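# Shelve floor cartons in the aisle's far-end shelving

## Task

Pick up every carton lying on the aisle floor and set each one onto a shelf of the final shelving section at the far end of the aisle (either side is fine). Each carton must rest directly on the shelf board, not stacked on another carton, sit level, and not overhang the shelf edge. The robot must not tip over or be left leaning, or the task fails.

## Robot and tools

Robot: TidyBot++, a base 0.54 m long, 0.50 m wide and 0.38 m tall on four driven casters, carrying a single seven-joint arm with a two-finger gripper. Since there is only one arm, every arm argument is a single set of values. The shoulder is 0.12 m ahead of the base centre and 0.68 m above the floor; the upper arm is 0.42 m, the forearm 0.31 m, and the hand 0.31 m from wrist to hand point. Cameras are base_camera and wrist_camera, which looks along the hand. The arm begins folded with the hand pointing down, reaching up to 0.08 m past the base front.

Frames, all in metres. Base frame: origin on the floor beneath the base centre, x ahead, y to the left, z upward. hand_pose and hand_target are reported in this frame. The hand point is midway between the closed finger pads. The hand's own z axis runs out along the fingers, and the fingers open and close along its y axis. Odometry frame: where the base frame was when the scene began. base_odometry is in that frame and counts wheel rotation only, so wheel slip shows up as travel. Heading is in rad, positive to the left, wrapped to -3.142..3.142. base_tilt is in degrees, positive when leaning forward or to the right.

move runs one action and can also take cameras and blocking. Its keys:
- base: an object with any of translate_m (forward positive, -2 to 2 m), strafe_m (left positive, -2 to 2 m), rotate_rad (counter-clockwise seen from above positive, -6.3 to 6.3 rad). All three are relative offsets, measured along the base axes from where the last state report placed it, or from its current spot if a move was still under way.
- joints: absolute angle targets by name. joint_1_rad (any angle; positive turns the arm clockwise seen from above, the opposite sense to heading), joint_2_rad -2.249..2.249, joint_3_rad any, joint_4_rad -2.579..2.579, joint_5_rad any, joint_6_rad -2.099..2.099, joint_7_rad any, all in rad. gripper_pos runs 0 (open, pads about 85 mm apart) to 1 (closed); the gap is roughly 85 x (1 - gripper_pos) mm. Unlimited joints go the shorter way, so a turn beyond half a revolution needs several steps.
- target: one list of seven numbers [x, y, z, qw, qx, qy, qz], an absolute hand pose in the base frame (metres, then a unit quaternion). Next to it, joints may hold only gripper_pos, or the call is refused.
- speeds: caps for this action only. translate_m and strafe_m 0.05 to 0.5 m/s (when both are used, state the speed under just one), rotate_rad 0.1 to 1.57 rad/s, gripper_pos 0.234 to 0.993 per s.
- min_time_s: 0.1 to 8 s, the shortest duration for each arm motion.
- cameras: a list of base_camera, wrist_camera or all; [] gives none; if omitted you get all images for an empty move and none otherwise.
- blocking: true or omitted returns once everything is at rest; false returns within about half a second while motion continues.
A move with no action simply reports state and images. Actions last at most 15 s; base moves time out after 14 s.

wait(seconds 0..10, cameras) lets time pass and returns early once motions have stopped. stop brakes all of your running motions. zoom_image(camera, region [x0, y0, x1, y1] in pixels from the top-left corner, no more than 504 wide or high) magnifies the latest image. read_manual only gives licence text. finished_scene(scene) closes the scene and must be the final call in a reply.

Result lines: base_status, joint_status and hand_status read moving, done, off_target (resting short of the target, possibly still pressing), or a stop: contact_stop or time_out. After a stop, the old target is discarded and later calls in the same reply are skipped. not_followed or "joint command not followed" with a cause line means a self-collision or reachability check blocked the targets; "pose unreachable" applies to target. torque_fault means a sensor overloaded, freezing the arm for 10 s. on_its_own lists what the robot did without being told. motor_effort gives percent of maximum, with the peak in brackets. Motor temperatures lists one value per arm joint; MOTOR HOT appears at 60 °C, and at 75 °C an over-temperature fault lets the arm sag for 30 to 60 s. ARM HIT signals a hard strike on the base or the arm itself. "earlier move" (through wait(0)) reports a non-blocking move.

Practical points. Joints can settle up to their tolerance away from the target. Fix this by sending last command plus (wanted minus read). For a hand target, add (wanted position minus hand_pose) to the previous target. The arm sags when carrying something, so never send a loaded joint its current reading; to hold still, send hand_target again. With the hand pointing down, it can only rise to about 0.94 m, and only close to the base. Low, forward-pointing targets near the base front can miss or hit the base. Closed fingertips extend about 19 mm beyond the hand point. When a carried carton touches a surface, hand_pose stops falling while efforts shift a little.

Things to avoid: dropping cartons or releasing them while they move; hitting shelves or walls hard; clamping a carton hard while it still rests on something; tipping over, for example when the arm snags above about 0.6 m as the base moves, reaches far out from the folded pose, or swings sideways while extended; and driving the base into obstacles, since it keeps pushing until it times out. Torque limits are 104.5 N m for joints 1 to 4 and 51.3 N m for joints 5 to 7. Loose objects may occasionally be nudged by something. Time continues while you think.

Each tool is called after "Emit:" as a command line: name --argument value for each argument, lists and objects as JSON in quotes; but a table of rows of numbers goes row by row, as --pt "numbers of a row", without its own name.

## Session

Emit:
move --joints '{"joint_6_rad": 0.45}' --cameras '["all"]'

Scene clock: 1.90 s.
Motor temperatures (°C): [38 33 27 31 39 41 35]
move: done
base_odometry: x=+0.000 y=+0.000 heading=+0.000
base_tilt: forward=-0.7 right=-0.2
base_status: not commanded
joint_positions: joint_1_rad=+0.018 joint_2_rad=-0.352 joint_3_rad=+3.165 joint_4_rad=-2.519 joint_5_rad=-0.049 joint_6_rad=+0.411 joint_7_rad=+1.560 gripper_pos=+0.000
joint_status: all done
motor_effort: joint_1_rad=-1(2) joint_2_rad=-6(7) joint_3_rad=+0(1) joint_4_rad=+16(17) joint_5_rad=+0(1) joint_6_rad=+10(10) joint_7_rad=+0(1)
hand_pose: x=+0.5396 y=-0.0226 z=+0.8432 quat_wxyz=(-0.001, +0.768, -0.045, +0.639)
hand_target: x=+0.5416 y=-0.0233 z=+0.8552 quat_wxyz=(+0.000, +0.755, -0.045, +0.654)
hand_status: not commanded
pictures: base_camera, wrist_camera
Images, in order (width x height): base_camera 644x364, wrist_camera 644x476.

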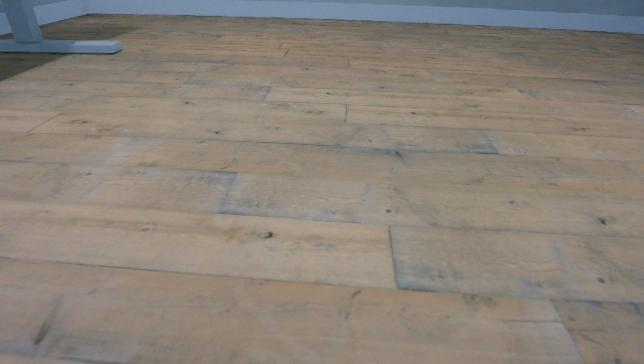

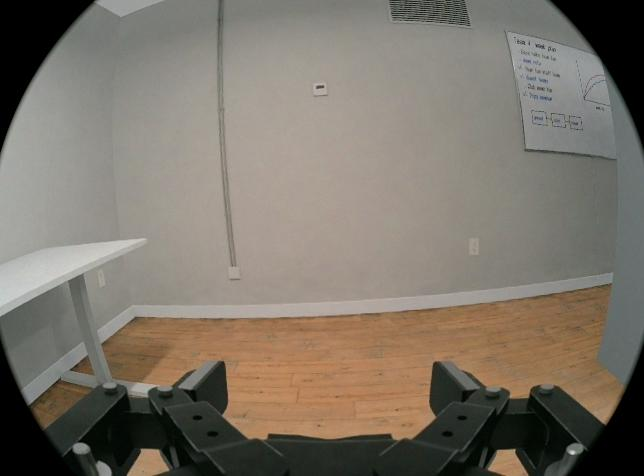

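Emit:
move --base '{"rotate_rad": -1.4}' --cameras '["all"]'

Scene clock: 7.50 s.
move: done
base_odometry: x=+0.000 y=+0.000 heading=-1.399
base_tilt: forward=-0.6 right=-0.3
base_status: done
joint_positions: joint_1_rad=+0.018 joint_2_rad=-0.352 joint_3_rad=+3.165 joint_4_rad=-2.519 joint_5_rad=-0.049 joint_6_rad=+0.412 joint_7_rad=+1.560 gripper_pos=+0.000
joint_status: not commanded
motor_effort: joint_1_rad=+0(3) joint_2_rad=-6(7) joint_3_rad=+0(2) joint_4_rad=+17(17) joint_5_rad=+0(1) joint_6_rad=+9(10) joint_7_rad=+0(1)
hand_pose: x=+0.5396 y=-0.0227 z=+0.8432 quat_wxyz=(-0.001, +0.768, -0.045, +0.639)
hand_target: x=+0.5416 y=-0.0233 z=+0.8552 quat_wxyz=(+0.000, +0.755, -0.045, +0.654)
hand_status: not commanded
pictures: base_camera, wrist_camera
Images, in order (width x height): base_camera 644x364, wrist_camera 644x476.

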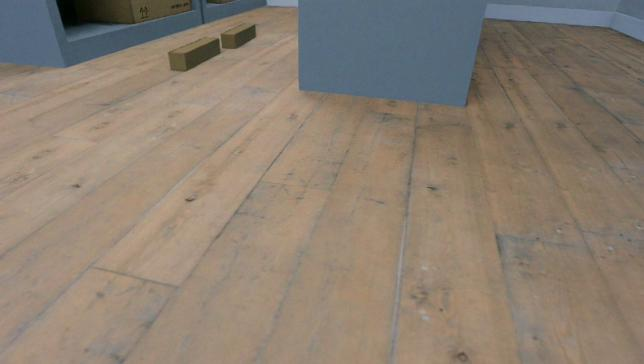

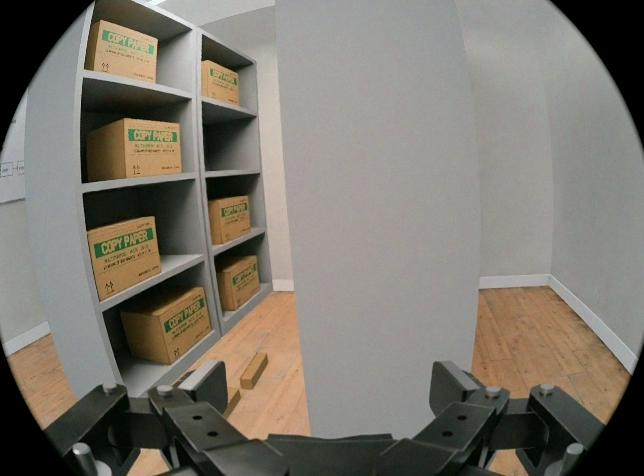

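Emit:
move --base '{"translate_m": 0.425, "strafe_m": 0.752, "rotate_rad": -0.281}' --cameras '["all"]'

Scene clock: 31.60 s.
move: done
base_odometry: x=+0.814 y=-0.290 heading=-1.681
base_tilt: forward=-0.7 right=-0.3
base_status: done
joint_positions: joint_1_rad=+0.018 joint_2_rad=-0.352 joint_3_rad=+3.165 joint_4_rad=-2.519 joint_5_rad=-0.049 joint_6_rad=+0.412 joint_7_rad=+1.560 gripper_pos=+0.000
joint_status: not commanded
motor_effort: joint_1_rad=-1(3) joint_2_rad=-6(7) joint_3_rad=+0(2) joint_4_rad=+17(17) joint_5_rad=+0(1) joint_6_rad=+9(10) joint_7_rad=+0(1)
hand_pose: x=+0.5396 y=-0.0229 z=+0.8432 quat_wxyz=(-0.001, +0.768, -0.046, +0.639)
hand_target: x=+0.5416 y=-0.0233 z=+0.8552 quat_wxyz=(+0.000, +0.755, -0.045, +0.654)
hand_status: not commanded
pictures: base_camera, wrist_camera
Images, in order (width x height): base_camera 644x364, wrist_camera 644x476.

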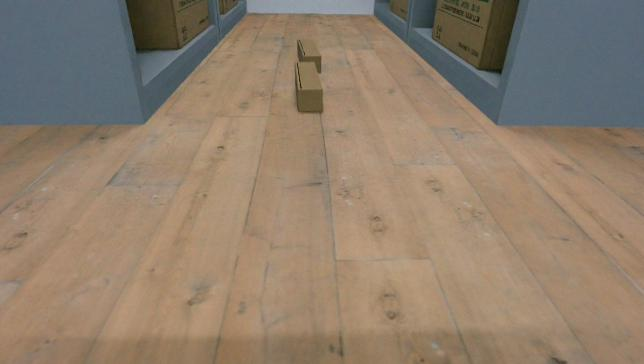

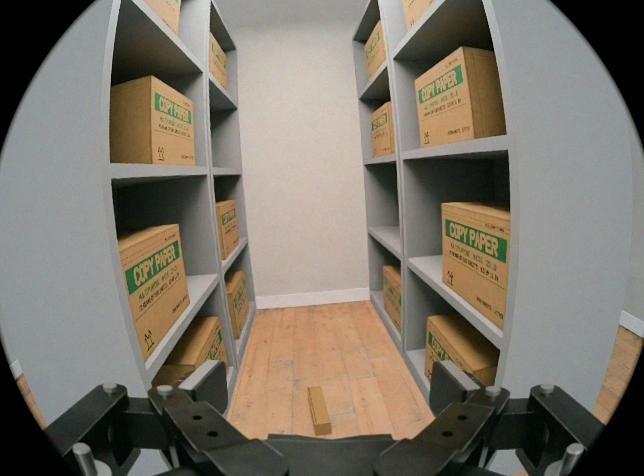

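Emit:
move --base '{"translate_m": 0.575, "strafe_m": -0.027, "rotate_rad": 0.041}' --joints '{"joint_1_rad": 0.0, "joint_2_rad": 1.574, "joint_3_rad": 3.12, "joint_4_rad": -1.602, "joint_5_rad": 0.06, "joint_6_rad": 0.70, "joint_7_rad": 1.57}' --min_time_s 3.5 --cameras '["all"]'

Scene clock: 99.63 s.
move: done
base_odometry: x=+0.724 y=-0.859 heading=-1.639
base_tilt: forward=-0.6 right=-0.2
base_status: done
joint_positions: joint_1_rad=+0.018 joint_2_rad=+1.524 joint_3_rad=+3.139 joint_4_rad=-1.621 joint_5_rad=-0.010 joint_6_rad=+0.659 joint_7_rad=+1.560 gripper_pos=+0.000
joint_status: all done
motor_effort: joint_1_rad=-1(3) joint_2_rad=-36(40) joint_3_rad=-1(2) joint_4_rad=+2(18) joint_5_rad=+0(2) joint_6_rad=+6(11) joint_7_rad=+0(2)
hand_pose: x=+0.7280 y=-0.0095 z=+0.1403 quat_wxyz=(+0.001, +0.947, -0.018, +0.322)
hand_target: x=+0.7208 y=+0.0254 z=+0.1221 quat_wxyz=(-0.021, +0.945, +0.024, +0.327)
hand_status: not commanded
pictures: base_camera, wrist_camera
Images, in order (width x height): base_camera 644x364, wrist_camera 644x476.

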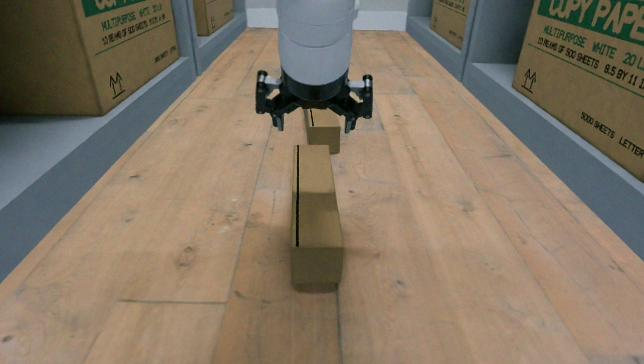

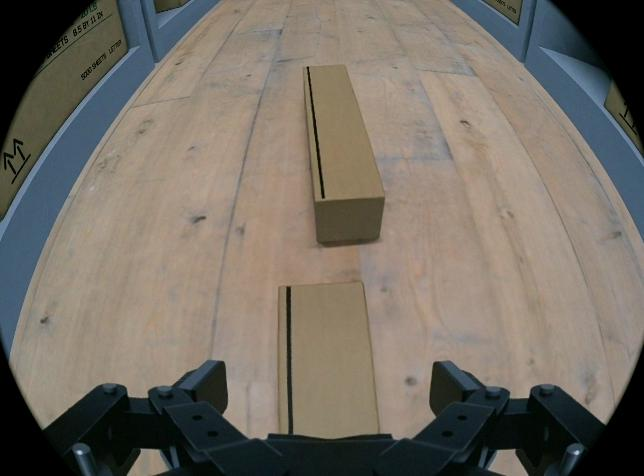

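Emit:
move --joints '{"joint_2_rad": 1.814, "joint_4_rad": -1.439, "joint_6_rad": 0.774}' --min_time_s 2.5 --cameras '["wrist_camera"]'

Scene clock: 119.30 s.
move: done
base_odometry: x=+0.724 y=-0.859 heading=-1.639
base_tilt: forward=-0.6 right=-0.3
base_status: not commanded
joint_positions: joint_1_rad=+0.018 joint_2_rad=+1.760 joint_3_rad=+3.138 joint_4_rad=-1.457 joint_5_rad=-0.010 joint_6_rad=+0.733 joint_7_rad=+1.560 gripper_pos=+0.000
joint_status: all done
motor_effort: joint_1_rad=-1(2) joint_2_rad=-34(37) joint_3_rad=-1(2) joint_4_rad=+1(4) joint_5_rad=-1(1) joint_6_rad=+6(8) joint_7_rad=+0(1)
hand_pose: x=+0.6989 y=-0.0093 z=+0.0428 quat_wxyz=(+0.002, +0.946, -0.019, +0.323)
hand_target: x=+0.6837 y=+0.0253 z=+0.0234 quat_wxyz=(-0.022, +0.945, +0.021, +0.325)
hand_status: not commanded
Images, in order (width x height): wrist_camera 644x476.

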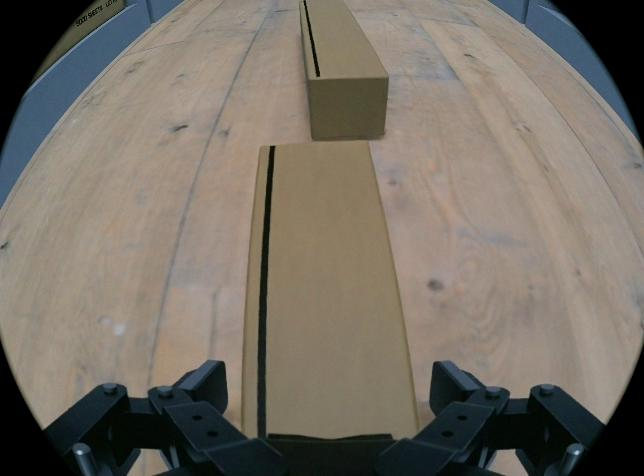

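Emit:
move --joints '{"gripper_pos": 0.385}' --speeds '{"gripper_pos": 0.234}' --cameras '["wrist_camera"]'

Scene clock: 127.17 s.
move: off_target
base_odometry: x=+0.724 y=-0.859 heading=-1.639
base_tilt: forward=-0.7 right=-0.3
base_status: not commanded
joint_positions: joint_1_rad=+0.018 joint_2_rad=+1.760 joint_3_rad=+3.138 joint_4_rad=-1.457 joint_5_rad=-0.009 joint_6_rad=+0.738 joint_7_rad=+1.560 gripper_pos=+0.366
joint_status: gripper_pos off_target (ended at +0.366, target +0.385)
motor_effort: joint_1_rad=+0(2) joint_2_rad=-33(35) joint_3_rad=-1(2) joint_4_rad=+2(3) joint_5_rad=-1(1) joint_6_rad=+6(7) joint_7_rad=+0(1)
hand_pose: x=+0.7001 y=-0.0089 z=+0.0438 quat_wxyz=(+0.001, +0.945, -0.019, +0.325)
hand_target: x=+0.6837 y=+0.0253 z=+0.0234 quat_wxyz=(-0.022, +0.945, +0.021, +0.325)
hand_status: not commanded
Images, in order (width x height): wrist_camera 644x476.

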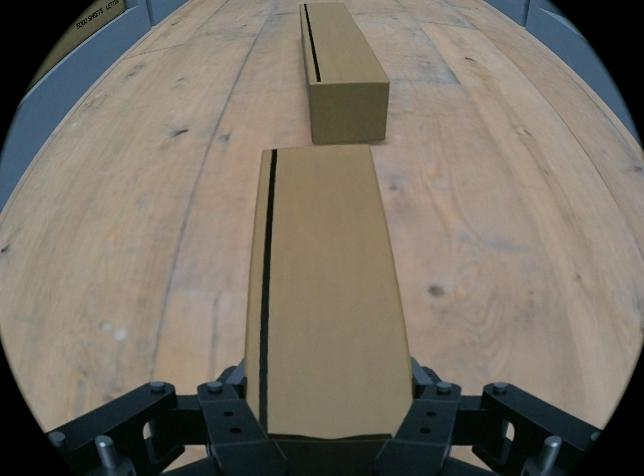

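Emit:
move --joints '{"joint_2_rad": 1.49, "joint_4_rad": -1.68, "joint_6_rad": 0.65}' --min_time_s 2

Emit:
move --base '{"translate_m": -0.5}'

Emit:
move --base '{"rotate_rad": -0.95}' --speeds '{"rotate_rad": 0.8}' --cameras '["all"]'

Scene clock: 143.40 s.
move: done
base_odometry: x=+0.724 y=-0.859 heading=-1.639
base_tilt: forward=-0.6 right=-0.3
base_status: not commanded
joint_positions: joint_1_rad=+0.018 joint_2_rad=+1.510 joint_3_rad=+3.138 joint_4_rad=-1.667 joint_5_rad=-0.009 joint_6_rad=+0.699 joint_7_rad=+1.560 gripper_pos=+0.366
joint_status: all done
motor_effort: joint_1_rad=-1(2) joint_2_rad=-37(38) joint_3_rad=-1(2) joint_4_rad=+2(3) joint_5_rad=+0(1) joint_6_rad=+7(8) joint_7_rad=+0(1)
hand_pose: x=+0.7196 y=-0.0090 z=+0.1479 quat_wxyz=(+0.001, +0.945, -0.018, +0.326)
hand_target: x=+0.7103 y=+0.0251 z=+0.1491 quat_wxyz=(-0.021, +0.951, +0.025, +0.306)
hand_status: not commanded
pictures: none

Scene clock: 145.83 s.
move: done
base_odometry: x=+0.758 y=-0.360 heading=-1.639
base_tilt: forward=-0.7 right=-0.3
base_status: done
joint_positions: joint_1_rad=+0.016 joint_2_rad=+1.506 joint_3_rad=+3.135 joint_4_rad=-1.676 joint_5_rad=-0.008 joint_6_rad=+0.694 joint_7_rad=+1.560 gripper_pos=+0.366
joint_status: not commanded
motor_effort: joint_1_rad=-1(2) joint_2_rad=-36(38) joint_3_rad=-2(2) joint_4_rad=+1(4) joint_5_rad=+0(1) joint_6_rad=+7(7) joint_7_rad=+0(1)
hand_pose: x=+0.7151 y=-0.0057 z=+0.1477 quat_wxyz=(-0.001, +0.947, -0.017, +0.321)
hand_target: x=+0.7103 y=+0.0251 z=+0.1491 quat_wxyz=(-0.021, +0.951, +0.025, +0.306)
hand_status: not commanded
pictures: none

Scene clock: 147.83 s.
move: done
base_odometry: x=+0.758 y=-0.360 heading=-2.588
base_tilt: forward=-0.6 right=-0.3
base_status: done
joint_positions: joint_1_rad=+0.007 joint_2_rad=+1.506 joint_3_rad=+3.123 joint_4_rad=-1.676 joint_5_rad=-0.001 joint_6_rad=+0.694 joint_7_rad=+1.560 gripper_pos=+0.366
joint_status: not commanded
motor_effort: joint_1_rad=-1(6) joint_2_rad=-36(37) joint_3_rad=-1(5) joint_4_rad=+2(3) joint_5_rad=-1(2) joint_6_rad=+7(7) joint_7_rad=+0(1)
hand_pose: x=+0.7153 y=+0.0076 z=+0.1480 quat_wxyz=(-0.009, +0.947, -0.011, +0.321)
hand_target: x=+0.7103 y=+0.0251 z=+0.1491 quat_wxyz=(-0.021, +0.951, +0.025, +0.306)
hand_status: not commanded
pictures: base_camera, wrist_camera
Images, in order (width x height): base_camera 644x364, wrist_camera 644x476.

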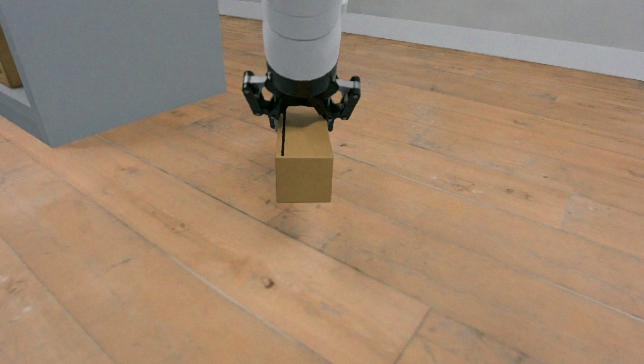

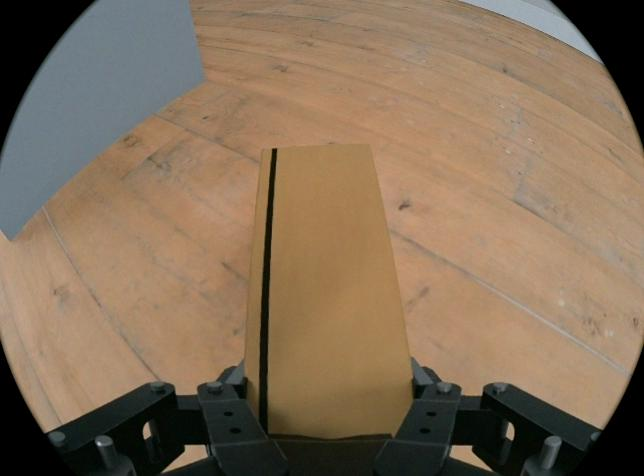

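Emit:
move --joints '{"joint_2_rad": 1.785, "joint_4_rad": -1.462, "joint_6_rad": 0.779}' --min_time_s 2.5 --cameras '["base_camera"]'

Emit:
move --joints '{"joint_2_rad": 1.803, "joint_4_rad": -1.445, "joint_6_rad": 0.779}' --min_time_s 1

Emit:
move --joints '{"joint_2_rad": 1.816, "joint_4_rad": -1.435, "joint_6_rad": 0.779}' --min_time_s 1 --cameras '["all"]'

Scene clock: 160.93 s.
move: done
base_odometry: x=+0.758 y=-0.360 heading=-2.588
base_tilt: forward=-0.7 right=-0.3
base_status: not commanded
joint_positions: joint_1_rad=+0.007 joint_2_rad=+1.734 joint_3_rad=+3.123 joint_4_rad=-1.480 joint_5_rad=-0.001 joint_6_rad=+0.736 joint_7_rad=+1.560 gripper_pos=+0.366
joint_status: all done
motor_effort: joint_1_rad=-1(1) joint_2_rad=-35(38) joint_3_rad=-1(2) joint_4_rad=+1(3) joint_5_rad=+0(1) joint_6_rad=+6(8) joint_7_rad=+0(1)
hand_pose: x=+0.7029 y=+0.0068 z=+0.0548 quat_wxyz=(-0.008, +0.945, -0.013, +0.325)
hand_target: x=+0.6910 y=+0.0254 z=+0.0372 quat_wxyz=(-0.022, +0.943, +0.021, +0.331)
hand_status: not commanded
Images, in order (width x height): base_camera 644x364.

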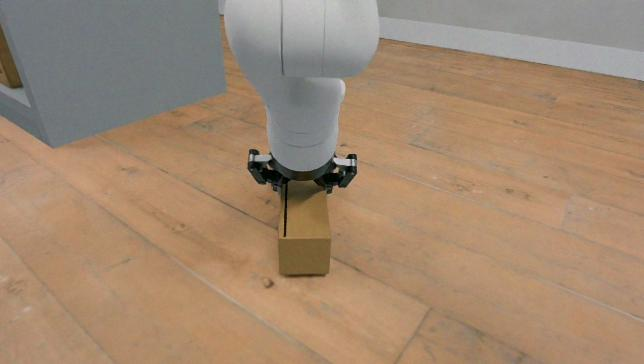

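Scene clock: 162.23 s.
move: done
base_odometry: x=+0.758 y=-0.360 heading=-2.588
base_tilt: forward=-0.6 right=-0.3
base_status: not commanded
joint_positions: joint_1_rad=+0.007 joint_2_rad=+1.748 joint_3_rad=+3.123 joint_4_rad=-1.465 joint_5_rad=-0.001 joint_6_rad=+0.736 joint_7_rad=+1.560 gripper_pos=+0.366
joint_status: all done
motor_effort: joint_1_rad=-1(2) joint_2_rad=-35(37) joint_3_rad=-1(2) joint_4_rad=+2(2) joint_5_rad=+0(1) joint_6_rad=+7(8) joint_7_rad=+0(1)
hand_pose: x=+0.7030 y=+0.0068 z=+0.0494 quat_wxyz=(-0.008, +0.945, -0.013, +0.326)
hand_target: x=+0.6888 y=+0.0253 z=+0.0296 quat_wxyz=(-0.022, +0.943, +0.021, +0.330)
hand_status: not commanded
pictures: none

Scene clock: 163.53 s.
move: done
base_odometry: x=+0.758 y=-0.360 heading=-2.588
base_tilt: forward=-0.6 right=-0.2
base_status: not commanded
joint_positions: joint_1_rad=+0.007 joint_2_rad=+1.759 joint_3_rad=+3.123 joint_4_rad=-1.456 joint_5_rad=-0.001 joint_6_rad=+0.736 joint_7_rad=+1.560 gripper_pos=+0.366
joint_status: all done
motor_effort: joint_1_rad=-1(2) joint_2_rad=-35(36) joint_3_rad=-2(2) joint_4_rad=+2(3) joint_5_rad=+0(1) joint_6_rad=+7(8) joint_7_rad=+0(1)
hand_pose: x=+0.7010 y=+0.0067 z=+0.0444 quat_wxyz=(-0.008, +0.945, -0.013, +0.325)
hand_target: x=+0.6858 y=+0.0253 z=+0.0238 quat_wxyz=(-0.022, +0.944, +0.021, +0.329)
hand_status: not commanded
pictures: base_camera, wrist_camera
Images, in order (width x height): base_camera 644x364, wrist_camera 644x476.

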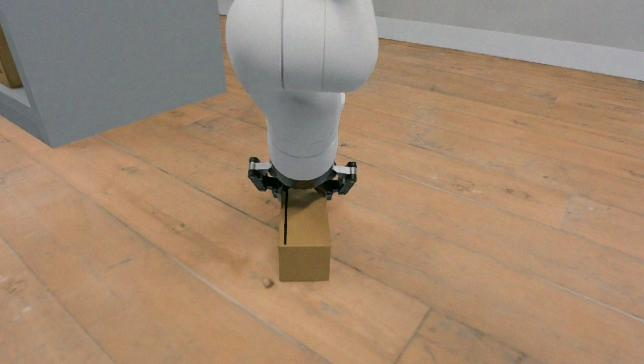

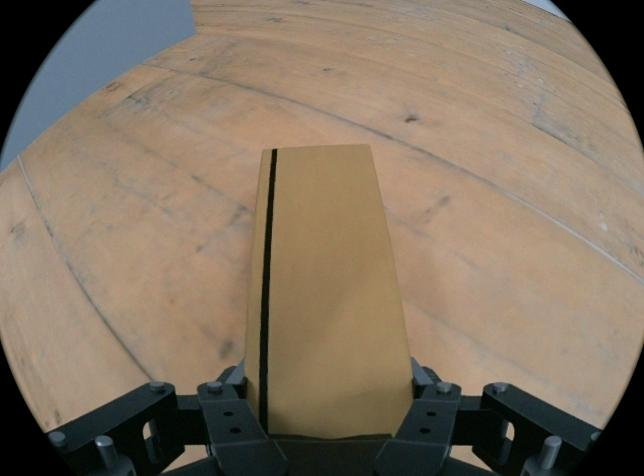

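Emit:
move --joints '{"joint_2_rad": 1.824, "joint_4_rad": -1.435, "joint_6_rad": 0.779}' --min_time_s 1

Emit:
move --joints '{"gripper_pos": 0.0}' --speeds '{"gripper_pos": 0.3}' --cameras '["wrist_camera"]'

Emit:
move --joints '{"joint_2_rad": 1.48, "joint_4_rad": -1.64, "joint_6_rad": 0.70}' --min_time_s 2 --cameras '["wrist_camera"]'

Emit:
move --base '{"rotate_rad": 0.95}' --cameras '["all"]'

Scene clock: 171.33 s.
move: done
base_odometry: x=+0.758 y=-0.360 heading=-2.588
base_tilt: forward=-0.7 right=-0.2
base_status: not commanded
joint_positions: joint_1_rad=+0.007 joint_2_rad=+1.761 joint_3_rad=+3.123 joint_4_rad=-1.455 joint_5_rad=-0.001 joint_6_rad=+0.738 joint_7_rad=+1.560 gripper_pos=+0.366
joint_status: all done
motor_effort: joint_1_rad=-1(1) joint_2_rad=-34(36) joint_3_rad=-1(2) joint_4_rad=+1(3) joint_5_rad=+0(1) joint_6_rad=+6(8) joint_7_rad=+0(1)
hand_pose: x=+0.7010 y=+0.0067 z=+0.0441 quat_wxyz=(-0.008, +0.945, -0.013, +0.326)
hand_target: x=+0.6805 y=+0.0253 z=+0.0193 quat_wxyz=(-0.022, +0.945, +0.021, +0.325)
hand_status: not commanded
pictures: none

Scene clock: 173.13 s.
move: done
base_odometry: x=+0.758 y=-0.360 heading=-2.588
base_tilt: forward=-0.7 right=-0.3
base_status: not commanded
joint_positions: joint_1_rad=+0.007 joint_2_rad=+1.768 joint_3_rad=+3.123 joint_4_rad=-1.453 joint_5_rad=-0.001 joint_6_rad=+0.738 joint_7_rad=+1.560 gripper_pos=+0.000
joint_status: all done
motor_effort: joint_1_rad=-1(2) joint_2_rad=-34(35) joint_3_rad=-1(2) joint_4_rad=+2(2) joint_5_rad=-1(1) joint_6_rad=+6(6) joint_7_rad=+0(1)
hand_pose: x=+0.6978 y=+0.0067 z=+0.0404 quat_wxyz=(-0.008, +0.946, -0.013, +0.324)
hand_target: x=+0.6805 y=+0.0253 z=+0.0193 quat_wxyz=(-0.022, +0.945, +0.021, +0.325)
hand_status: not commanded
Images, in order (width x height): wrist_camera 644x476.

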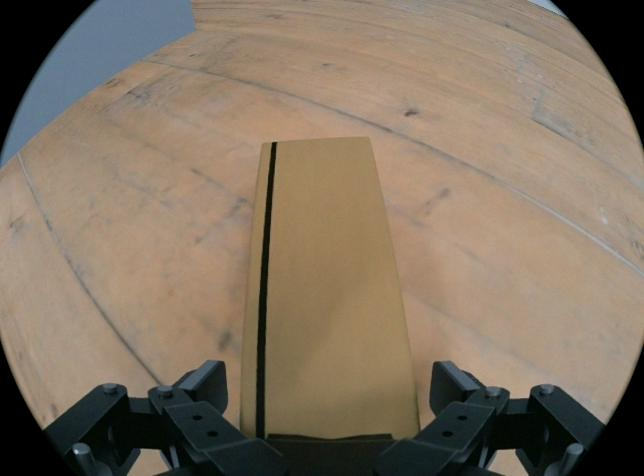

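Scene clock: 175.70 s.
move: done
base_odometry: x=+0.758 y=-0.360 heading=-2.588
base_tilt: forward=-0.6 right=-0.3
base_status: not commanded
joint_positions: joint_1_rad=+0.007 joint_2_rad=+1.494 joint_3_rad=+3.123 joint_4_rad=-1.625 joint_5_rad=-0.001 joint_6_rad=+0.738 joint_7_rad=+1.560 gripper_pos=+0.000
joint_status: all done
motor_effort: joint_1_rad=-1(2) joint_2_rad=-37(38) joint_3_rad=-1(2) joint_4_rad=+4(4) joint_5_rad=+0(1) joint_6_rad=+7(8) joint_7_rad=+0(1)
hand_pose: x=+0.7598 y=+0.0070 z=+0.1743 quat_wxyz=(-0.009, +0.929, -0.011, +0.371)
hand_target: x=+0.7500 y=+0.0256 z=+0.1726 quat_wxyz=(-0.021, +0.935, +0.025, +0.353)
hand_status: not commanded
Images, in order (width x height): wrist_camera 644x476.

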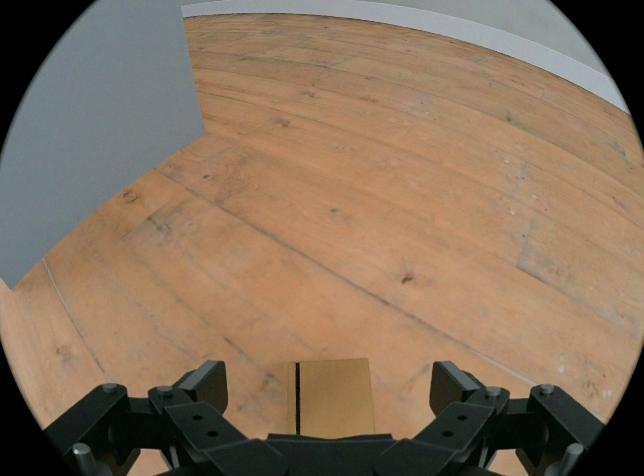

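Scene clock: 177.87 s.
move: done
base_odometry: x=+0.758 y=-0.360 heading=-1.639
base_tilt: forward=-0.7 right=-0.3
base_status: done
joint_positions: joint_1_rad=-0.011 joint_2_rad=+1.494 joint_3_rad=+3.113 joint_4_rad=-1.625 joint_5_rad=+0.004 joint_6_rad=+0.738 joint_7_rad=+1.560 gripper_pos=+0.000
joint_status: not commanded
motor_effort: joint_1_rad=-1(5) joint_2_rad=-37(38) joint_3_rad=-2(4) joint_4_rad=+3(4) joint_5_rad=-1(2) joint_6_rad=+7(7) joint_7_rad=+0(1)
hand_pose: x=+0.7596 y=+0.0249 z=+0.1746 quat_wxyz=(-0.018, +0.929, -0.002, +0.371)
hand_target: x=+0.7500 y=+0.0256 z=+0.1726 quat_wxyz=(-0.021, +0.935, +0.025, +0.353)
hand_status: not commanded
pictures: base_camera, wrist_camera
Images, in order (width x height): base_camera 644x364, wrist_camera 644x476.

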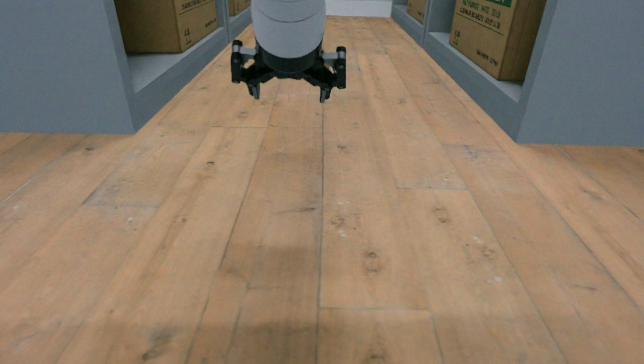

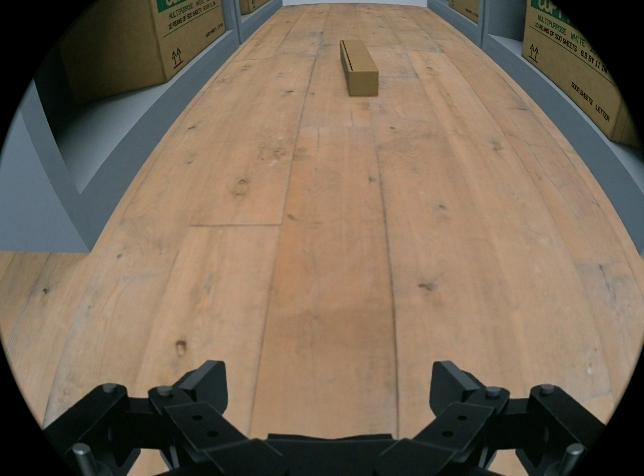

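Emit:
move --base '{"translate_m": 0.90, "strafe_m": -0.06, "rotate_rad": 0.029}' --cameras '["all"]'

Scene clock: 204.97 s.
move: done
base_odometry: x=+0.637 y=-1.254 heading=-1.609
base_tilt: forward=-0.7 right=-0.3
base_status: done
joint_positions: joint_1_rad=-0.009 joint_2_rad=+1.493 joint_3_rad=+3.115 joint_4_rad=-1.631 joint_5_rad=+0.004 joint_6_rad=+0.738 joint_7_rad=+1.560 gripper_pos=+0.000
joint_status: not commanded
motor_effort: joint_1_rad=-1(4) joint_2_rad=-37(39) joint_3_rad=-1(3) joint_4_rad=+2(5) joint_5_rad=+0(1) joint_6_rad=+7(8) joint_7_rad=+0(1)
hand_pose: x=+0.7576 y=+0.0230 z=+0.1745 quat_wxyz=(-0.017, +0.929, -0.003, +0.369)
hand_target: x=+0.7500 y=+0.0256 z=+0.1726 quat_wxyz=(-0.021, +0.935, +0.025, +0.353)
hand_status: not commanded
pictures: base_camera, wrist_camera
Images, in order (width x height): base_camera 644x364, wrist_camera 644x476.

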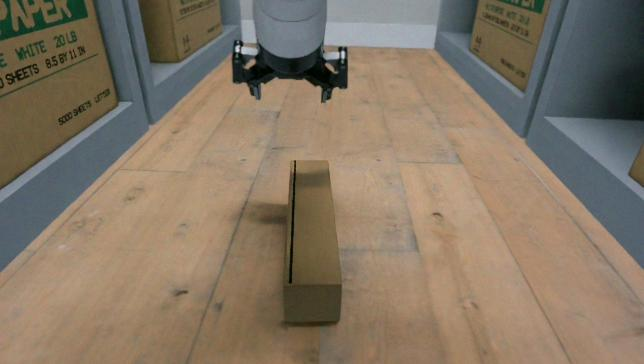

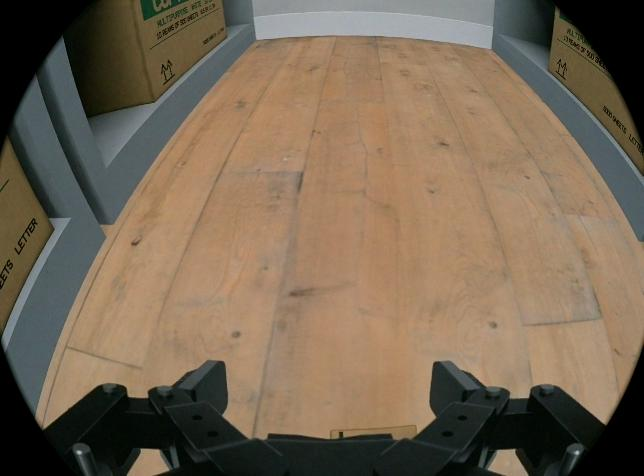

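Emit:
move --base '{"translate_m": -0.06, "strafe_m": 0.004, "rotate_rad": -0.043}' --speeds '{"rotate_rad": 0.1}' --joints '{"joint_2_rad": 1.62, "joint_4_rad": -1.57, "joint_6_rad": 0.76}' --min_time_s 1.5 --cameras '["all"]'

Scene clock: 217.23 s.
move: done
base_odometry: x=+0.643 y=-1.194 heading=-1.653
base_tilt: forward=-0.6 right=-0.3
base_status: done
joint_positions: joint_1_rad=-0.007 joint_2_rad=+1.567 joint_3_rad=+3.115 joint_4_rad=-1.588 joint_5_rad=+0.004 joint_6_rad=+0.738 joint_7_rad=+1.560 gripper_pos=+0.000
joint_status: all done
motor_effort: joint_1_rad=-1(5) joint_2_rad=-36(38) joint_3_rad=-2(4) joint_4_rad=+2(5) joint_5_rad=-1(1) joint_6_rad=+6(8) joint_7_rad=+0(1)
hand_pose: x=+0.7418 y=+0.0212 z=+0.1368 quat_wxyz=(-0.016, +0.935, -0.004, +0.354)
hand_target: x=+0.7270 y=+0.0259 z=+0.1121 quat_wxyz=(-0.022, +0.937, +0.023, +0.348)
hand_status: not commanded
pictures: base_camera, wrist_camera
Images, in order (width x height): base_camera 644x364, wrist_camera 644x476.

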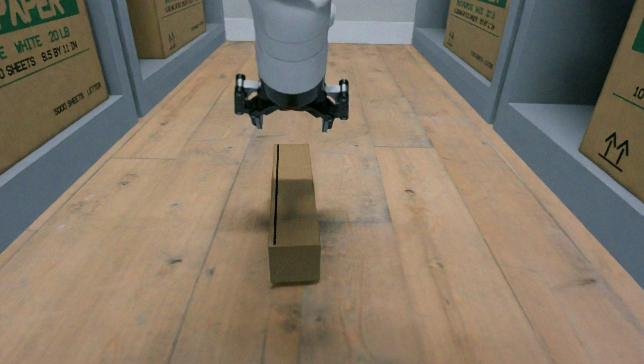

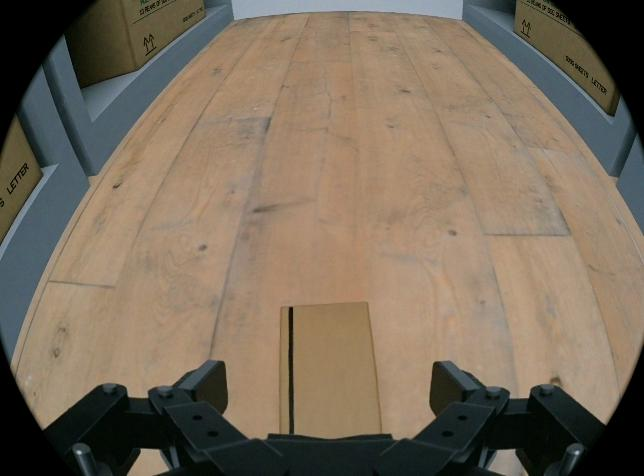

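Emit:
move --joints '{"joint_2_rad": 1.814, "joint_4_rad": -1.439, "joint_6_rad": 0.778}' --min_time_s 2.5 --cameras '["wrist_camera"]'

Emit:
move --joints '{"gripper_pos": 0.385}' --speeds '{"gripper_pos": 0.234}' --cameras '["wrist_camera"]'

Scene clock: 225.33 s.
move: done
base_odometry: x=+0.643 y=-1.194 heading=-1.653
base_tilt: forward=-0.7 right=-0.3
base_status: not commanded
joint_positions: joint_1_rad=-0.007 joint_2_rad=+1.759 joint_3_rad=+3.115 joint_4_rad=-1.457 joint_5_rad=+0.004 joint_6_rad=+0.738 joint_7_rad=+1.560 gripper_pos=+0.000
joint_status: all done
motor_effort: joint_1_rad=-1(2) joint_2_rad=-35(38) joint_3_rad=-1(2) joint_4_rad=+1(4) joint_5_rad=+0(1) joint_6_rad=+7(8) joint_7_rad=+0(1)
hand_pose: x=+0.7005 y=+0.0201 z=+0.0447 quat_wxyz=(-0.015, +0.945, -0.006, +0.325)
hand_target: x=+0.6847 y=+0.0253 z=+0.0241 quat_wxyz=(-0.022, +0.944, +0.021, +0.327)
hand_status: not commanded
Images, in order (width x height): wrist_camera 644x476.

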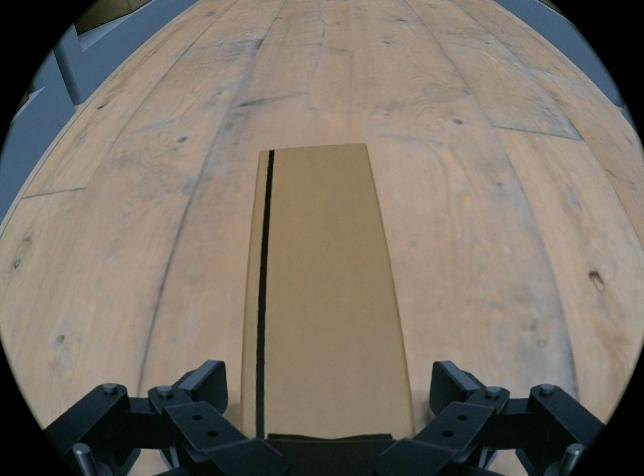

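Scene clock: 227.80 s.
move: off_target
base_odometry: x=+0.643 y=-1.194 heading=-1.653
base_tilt: forward=-0.6 right=-0.3
base_status: not commanded
joint_positions: joint_1_rad=-0.007 joint_2_rad=+1.759 joint_3_rad=+3.115 joint_4_rad=-1.457 joint_5_rad=+0.004 joint_6_rad=+0.742 joint_7_rad=+1.560 gripper_pos=+0.362
joint_status: gripper_pos off_target (ended at +0.362, target +0.385)
motor_effort: joint_1_rad=-1(2) joint_2_rad=-33(35) joint_3_rad=-1(2) joint_4_rad=+1(2) joint_5_rad=+0(1) joint_6_rad=+6(7) joint_7_rad=+0(1)
hand_pose: x=+0.7016 y=+0.0201 z=+0.0455 quat_wxyz=(-0.015, +0.945, -0.006, +0.328)
hand_target: x=+0.6847 y=+0.0253 z=+0.0241 quat_wxyz=(-0.022, +0.944, +0.021, +0.327)
hand_status: not commanded
Images, in order (width x height): wrist_camera 644x476.

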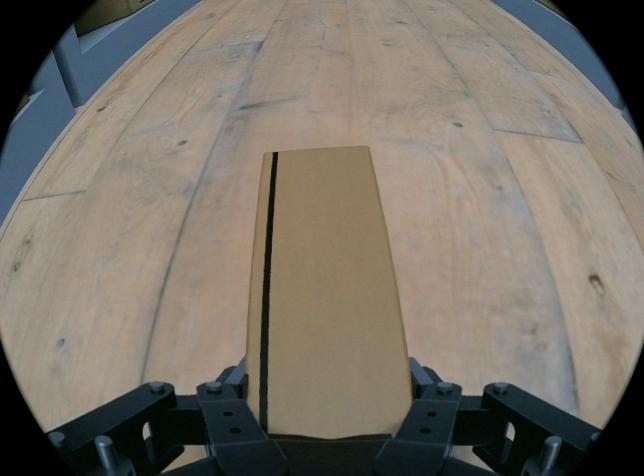

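Emit:
move --joints '{"joint_2_rad": -0.069, "joint_4_rad": -2.291, "joint_6_rad": -0.92}' --min_time_s 5

Emit:
move --base '{"translate_m": 1.15, "strafe_m": 0.076, "rotate_rad": -0.025}' --speeds '{"translate_m": 0.45}' --cameras '["all"]'

Scene clock: 262.67 s.
move: done
base_odometry: x=+0.643 y=-1.194 heading=-1.653
base_tilt: forward=-0.6 right=-0.3
base_status: not commanded
joint_positions: joint_1_rad=-0.007 joint_2_rad=-0.053 joint_3_rad=+3.115 joint_4_rad=-2.275 joint_5_rad=+0.004 joint_6_rad=-0.875 joint_7_rad=+1.560 gripper_pos=+0.362
joint_status: all done
motor_effort: joint_1_rad=-1(2) joint_2_rad=-11(39) joint_3_rad=+0(2) joint_4_rad=+12(14) joint_5_rad=+0(1) joint_6_rad=+1(8) joint_7_rad=+0(1)
hand_pose: x=+0.3603 y=+0.0083 z=+0.6005 quat_wxyz=(+0.002, +1.000, +0.013, +0.023)
hand_target: x=+0.3401 y=-0.0089 z=+0.6001 quat_wxyz=(+0.025, +0.999, +0.029, +0.000)
hand_status: not commanded
pictures: none

Scene clock: 266.50 s.
move: done
base_odometry: x=+0.625 y=-2.347 heading=-1.679
base_tilt: forward=-0.7 right=-0.3
base_status: done
joint_positions: joint_1_rad=-0.007 joint_2_rad=-0.057 joint_3_rad=+3.115 joint_4_rad=-2.279 joint_5_rad=+0.004 joint_6_rad=-0.882 joint_7_rad=+1.560 gripper_pos=+0.362
joint_status: not commanded
motor_effort: joint_1_rad=-1(2) joint_2_rad=-11(13) joint_3_rad=-1(1) joint_4_rad=+11(13) joint_5_rad=+0(1) joint_6_rad=+1(2) joint_7_rad=+0(1)
hand_pose: x=+0.3565 y=+0.0081 z=+0.6003 quat_wxyz=(+0.002, +1.000, +0.013, +0.019)
hand_target: x=+0.3401 y=-0.0089 z=+0.6001 quat_wxyz=(+0.025, +0.999, +0.029, +0.000)
hand_status: not commanded
pictures: base_camera, wrist_camera
Images, in order (width x height): base_camera 644x364, wrist_camera 644x476.

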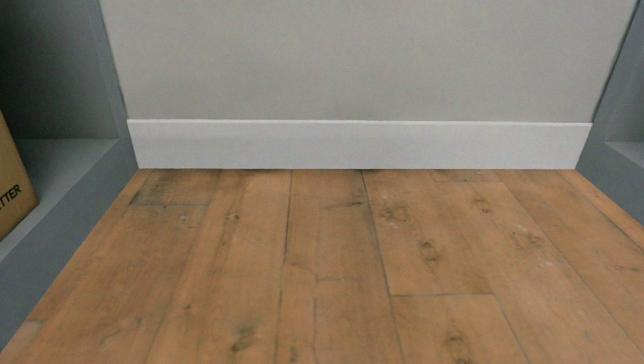

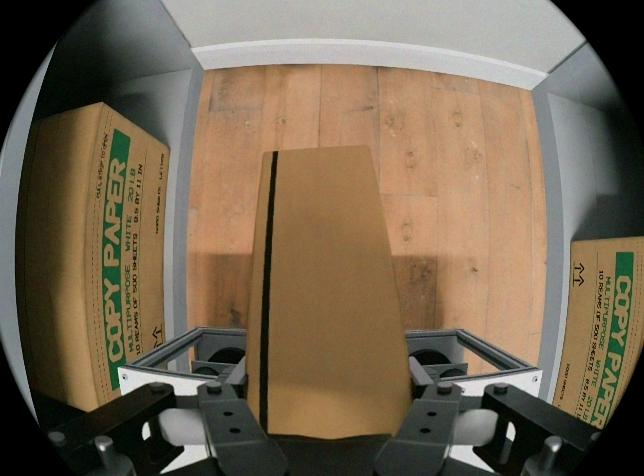

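Emit:
move --base '{"translate_m": 0.27}' --speeds '{"translate_m": 0.3}' --cameras '["base_camera"]'

Emit:
move --joints '{"joint_1_rad": 1.585}' --min_time_s 4

Emit:
move --joints '{"joint_2_rad": -0.03, "joint_4_rad": -2.0, "joint_6_rad": -0.83}' --min_time_s 2 --cameras '["wrist_camera"]'

Scene clock: 312.47 s.
move: done
base_odometry: x=+0.596 y=-2.615 heading=-1.678
base_tilt: forward=-0.6 right=-0.3
base_status: done
joint_positions: joint_1_rad=-0.007 joint_2_rad=-0.059 joint_3_rad=+3.115 joint_4_rad=-2.280 joint_5_rad=+0.004 joint_6_rad=-0.884 joint_7_rad=+1.560 gripper_pos=+0.362
joint_status: not commanded
motor_effort: joint_1_rad=-1(2) joint_2_rad=-11(12) joint_3_rad=+0(1) joint_4_rad=+11(13) joint_5_rad=-1(1) joint_6_rad=+1(2) joint_7_rad=+0(1)
hand_pose: x=+0.3552 y=+0.0080 z=+0.6003 quat_wxyz=(+0.002, +1.000, +0.013, +0.018)
hand_target: x=+0.3401 y=-0.0089 z=+0.6001 quat_wxyz=(+0.025, +0.999, +0.029, +0.000)
hand_status: not commanded
Images, in order (width x height): base_camera 644x364.

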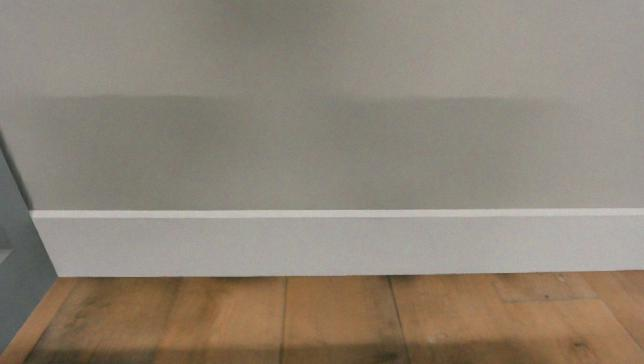

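Scene clock: 316.77 s.
move: done
base_odometry: x=+0.596 y=-2.615 heading=-1.678
base_tilt: forward=-0.7 right=-0.3
base_status: not commanded
joint_positions: joint_1_rad=+1.561 joint_2_rad=-0.059 joint_3_rad=+3.115 joint_4_rad=-2.280 joint_5_rad=+0.004 joint_6_rad=-0.884 joint_7_rad=+1.560 gripper_pos=+0.362
joint_status: all done
motor_effort: joint_1_rad=-1(2) joint_2_rad=-10(11) joint_3_rad=-1(1) joint_4_rad=+12(13) joint_5_rad=+0(1) joint_6_rad=+1(2) joint_7_rad=+0(1)
hand_pose: x=+0.1276 y=-0.2361 z=+0.6003 quat_wxyz=(+0.014, +0.717, -0.697, +0.011)
hand_target: x=+0.1070 y=-0.2210 z=+0.6001 quat_wxyz=(+0.017, +0.722, -0.692, -0.017)
hand_status: not commanded
pictures: none

Scene clock: 319.07 s.
move: done
base_odometry: x=+0.596 y=-2.615 heading=-1.678
base_tilt: forward=-0.7 right=-0.3
base_status: not commanded
joint_positions: joint_1_rad=+1.561 joint_2_rad=-0.059 joint_3_rad=+3.115 joint_4_rad=-2.026 joint_5_rad=+0.004 joint_6_rad=-0.870 joint_7_rad=+1.560 gripper_pos=+0.362
joint_status: all done
motor_effort: joint_1_rad=-1(1) joint_2_rad=-14(15) joint_3_rad=-1(1) joint_4_rad=+15(16) joint_5_rad=+0(1) joint_6_rad=+4(4) joint_7_rad=+0(1)
hand_pose: x=+0.1322 y=-0.3577 z=+0.6833 quat_wxyz=(+0.106, +0.709, -0.689, +0.108)
hand_target: x=+0.1094 y=-0.3813 z=+0.6872 quat_wxyz=(+0.138, +0.710, -0.683, +0.103)
hand_status: not commanded
Images, in order (width x height): wrist_camera 644x476.

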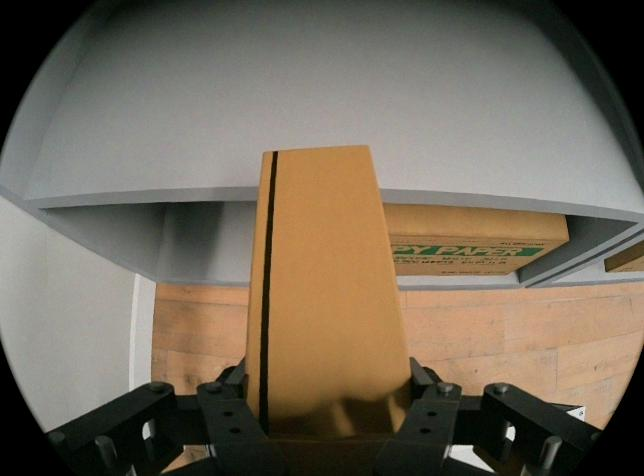

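Emit:
move --joints '{"joint_2_rad": 0.284, "joint_4_rad": -1.91, "joint_6_rad": -0.368}' --min_time_s 2.5 --cameras '["wrist_camera"]'

Scene clock: 361.90 s.
move: done
base_odometry: x=+0.596 y=-2.615 heading=-1.678
base_tilt: forward=-0.6 right=-0.2
base_status: not commanded
joint_positions: joint_1_rad=+1.561 joint_2_rad=+0.247 joint_3_rad=+3.115 joint_4_rad=-1.941 joint_5_rad=+0.004 joint_6_rad=-0.412 joint_7_rad=+1.560 gripper_pos=+0.362
joint_status: all done
motor_effort: joint_1_rad=+0(2) joint_2_rad=-24(25) joint_3_rad=-1(1) joint_4_rad=+14(16) joint_5_rad=-1(1) joint_6_rad=+6(6) joint_7_rad=+0(1)
hand_pose: x=+0.1383 y=-0.5192 z=+0.6415 quat_wxyz=(+0.184, +0.690, -0.672, +0.195)
hand_target: x=+0.1174 y=-0.5435 z=+0.6420 quat_wxyz=(+0.212, +0.695, -0.659, +0.192)
hand_status: not commanded
Images, in order (width x height): wrist_camera 644x476.

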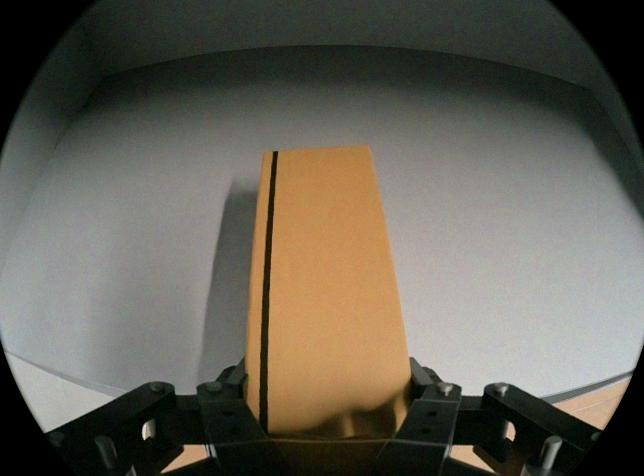

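Emit:
move --joints '{"joint_2_rad": 0.512, "joint_4_rad": -1.71, "joint_6_rad": -0.278}' --min_time_s 2.5 --cameras '[]'

Emit:
move --joints '{"joint_2_rad": 0.694, "joint_4_rad": -1.462, "joint_6_rad": -0.375}' --min_time_s 2.5 --cameras '["wrist_camera"]'

Scene clock: 370.20 s.
move: done
base_odometry: x=+0.596 y=-2.615 heading=-1.678
base_tilt: forward=-0.6 right=-0.2
base_status: not commanded
joint_positions: joint_1_rad=+1.561 joint_2_rad=+0.465 joint_3_rad=+3.115 joint_4_rad=-1.740 joint_5_rad=+0.004 joint_6_rad=-0.321 joint_7_rad=+1.560 gripper_pos=+0.362
joint_status: all done
motor_effort: joint_1_rad=-1(2) joint_2_rad=-31(33) joint_3_rad=-1(2) joint_4_rad=+15(16) joint_5_rad=-1(1) joint_6_rad=+6(8) joint_7_rad=+0(1)
hand_pose: x=+0.1413 y=-0.6208 z=+0.6173 quat_wxyz=(+0.206, +0.682, -0.666, +0.222)
hand_target: x=+0.1190 y=-0.6424 z=+0.6090 quat_wxyz=(+0.231, +0.688, -0.653, +0.215)
hand_status: not commanded

Scene clock: 373.00 s.
move: done
base_odometry: x=+0.596 y=-2.615 heading=-1.678
base_tilt: forward=-0.7 right=-0.2
base_status: not commanded
joint_positions: joint_1_rad=+1.561 joint_2_rad=+0.640 joint_3_rad=+3.115 joint_4_rad=-1.493 joint_5_rad=+0.004 joint_6_rad=-0.326 joint_7_rad=+1.560 gripper_pos=+0.362
joint_status: all done
motor_effort: joint_1_rad=+0(2) joint_2_rad=-36(37) joint_3_rad=-1(2) joint_4_rad=+16(17) joint_5_rad=+0(1) joint_6_rad=+7(8) joint_7_rad=+0(1)
hand_pose: x=+0.1429 y=-0.7131 z=+0.6106 quat_wxyz=(+0.228, +0.672, -0.660, +0.246)
hand_target: x=+0.1167 y=-0.7096 z=+0.5769 quat_wxyz=(+0.221, +0.690, -0.659, +0.204)
hand_status: not commanded
Images, in order (width x height): wrist_camera 644x476.

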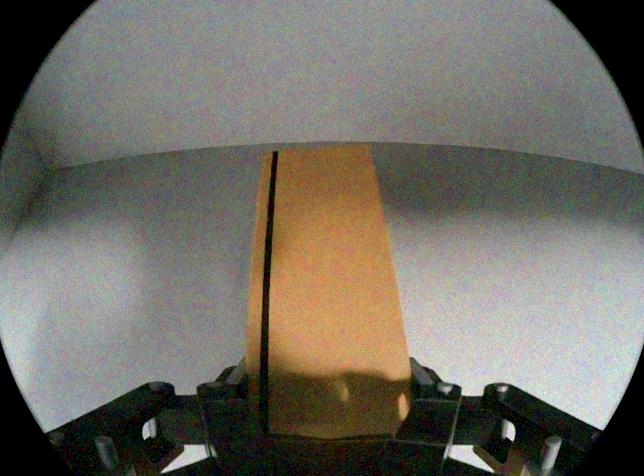

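Emit:
move --joints '{"joint_2_rad": 0.722, "joint_6_rad": -0.268}' --min_time_s 1.0 --cameras '[]'

Emit:
move --joints '{"joint_2_rad": 0.737, "joint_6_rad": -0.253}' --min_time_s 0.8 --cameras '["wrist_camera"]'

Scene clock: 383.67 s.
move: done
base_odometry: x=+0.596 y=-2.615 heading=-1.678
base_tilt: forward=-0.7 right=-0.3
base_status: not commanded
joint_positions: joint_1_rad=+1.561 joint_2_rad=+0.666 joint_3_rad=+3.115 joint_4_rad=-1.493 joint_5_rad=+0.004 joint_6_rad=-0.306 joint_7_rad=+1.560 gripper_pos=+0.362
joint_status: all done
motor_effort: joint_1_rad=-1(2) joint_2_rad=-37(38) joint_3_rad=-1(2) joint_4_rad=+14(16) joint_5_rad=+0(1) joint_6_rad=+7(8) joint_7_rad=+0(1)
hand_pose: x=+0.1430 y=-0.7159 z=+0.5956 quat_wxyz=(+0.225, +0.673, -0.661, +0.244)
hand_target: x=+0.1184 y=-0.7331 z=+0.5768 quat_wxyz=(+0.246, +0.681, -0.649, +0.232)
hand_status: not commanded

Scene clock: 384.77 s.
move: done
base_odometry: x=+0.596 y=-2.615 heading=-1.678
base_tilt: forward=-0.6 right=-0.2
base_status: not commanded
joint_positions: joint_1_rad=+1.561 joint_2_rad=+0.681 joint_3_rad=+3.115 joint_4_rad=-1.493 joint_5_rad=+0.004 joint_6_rad=-0.297 joint_7_rad=+1.560 gripper_pos=+0.362
joint_status: all done
motor_effort: joint_1_rad=-1(2) joint_2_rad=-37(38) joint_3_rad=-2(2) joint_4_rad=+14(16) joint_5_rad=-1(1) joint_6_rad=+7(8) joint_7_rad=+1(1)
hand_pose: x=+0.1431 y=-0.7168 z=+0.5869 quat_wxyz=(+0.223, +0.673, -0.662, +0.242)
hand_target: x=+0.1186 y=-0.7351 z=+0.5688 quat_wxyz=(+0.246, +0.681, -0.649, +0.232)
hand_status: not commanded
Images, in order (width x height): wrist_camera 644x476.

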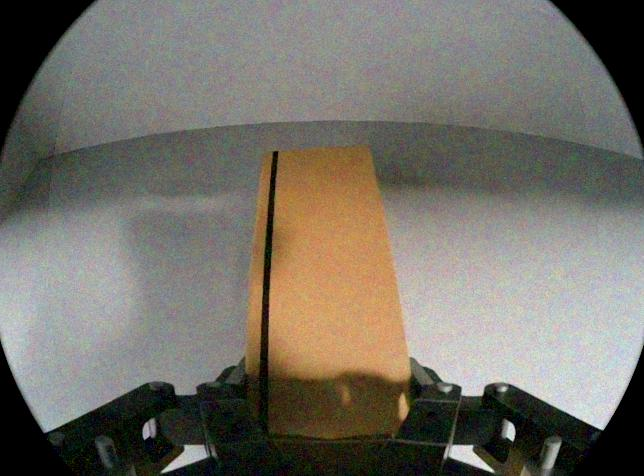

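Emit:
move --joints '{"joint_2_rad": 0.748, "joint_6_rad": -0.242}' --min_time_s 0.8 --cameras '[]'

Emit:
move --joints '{"joint_2_rad": 0.759, "joint_6_rad": -0.231}' --min_time_s 0.8 --cameras '[]'

Scene clock: 390.73 s.
move: done
base_odometry: x=+0.596 y=-2.615 heading=-1.678
base_tilt: forward=-0.7 right=-0.2
base_status: not commanded
joint_positions: joint_1_rad=+1.561 joint_2_rad=+0.691 joint_3_rad=+3.115 joint_4_rad=-1.493 joint_5_rad=+0.004 joint_6_rad=-0.286 joint_7_rad=+1.560 gripper_pos=+0.362
joint_status: all done
motor_effort: joint_1_rad=-1(1) joint_2_rad=-37(38) joint_3_rad=-1(2) joint_4_rad=+15(16) joint_5_rad=-1(1) joint_6_rad=+7(8) joint_7_rad=+1(1)
hand_pose: x=+0.1431 y=-0.7185 z=+0.5821 quat_wxyz=(+0.224, +0.673, -0.662, +0.243)
hand_target: x=+0.1188 y=-0.7364 z=+0.5629 quat_wxyz=(+0.246, +0.681, -0.649, +0.233)
hand_status: not commanded

Scene clock: 391.80 s.
move: done
base_odometry: x=+0.596 y=-2.615 heading=-1.678
base_tilt: forward=-0.7 right=-0.2
base_status: not commanded
joint_positions: joint_1_rad=+1.561 joint_2_rad=+0.694 joint_3_rad=+3.115 joint_4_rad=-1.491 joint_5_rad=+0.004 joint_6_rad=-0.276 joint_7_rad=+1.560 gripper_pos=+0.362
joint_status: all done
motor_effort: joint_1_rad=-1(2) joint_2_rad=-36(38) joint_3_rad=-1(2) joint_4_rad=+15(15) joint_5_rad=-1(1) joint_6_rad=+7(8) joint_7_rad=+0(1)
hand_pose: x=+0.1432 y=-0.7211 z=+0.5822 quat_wxyz=(+0.226, +0.672, -0.661, +0.245)
hand_target: x=+0.1190 y=-0.7377 z=+0.5569 quat_wxyz=(+0.245, +0.681, -0.649, +0.233)
hand_status: not commanded


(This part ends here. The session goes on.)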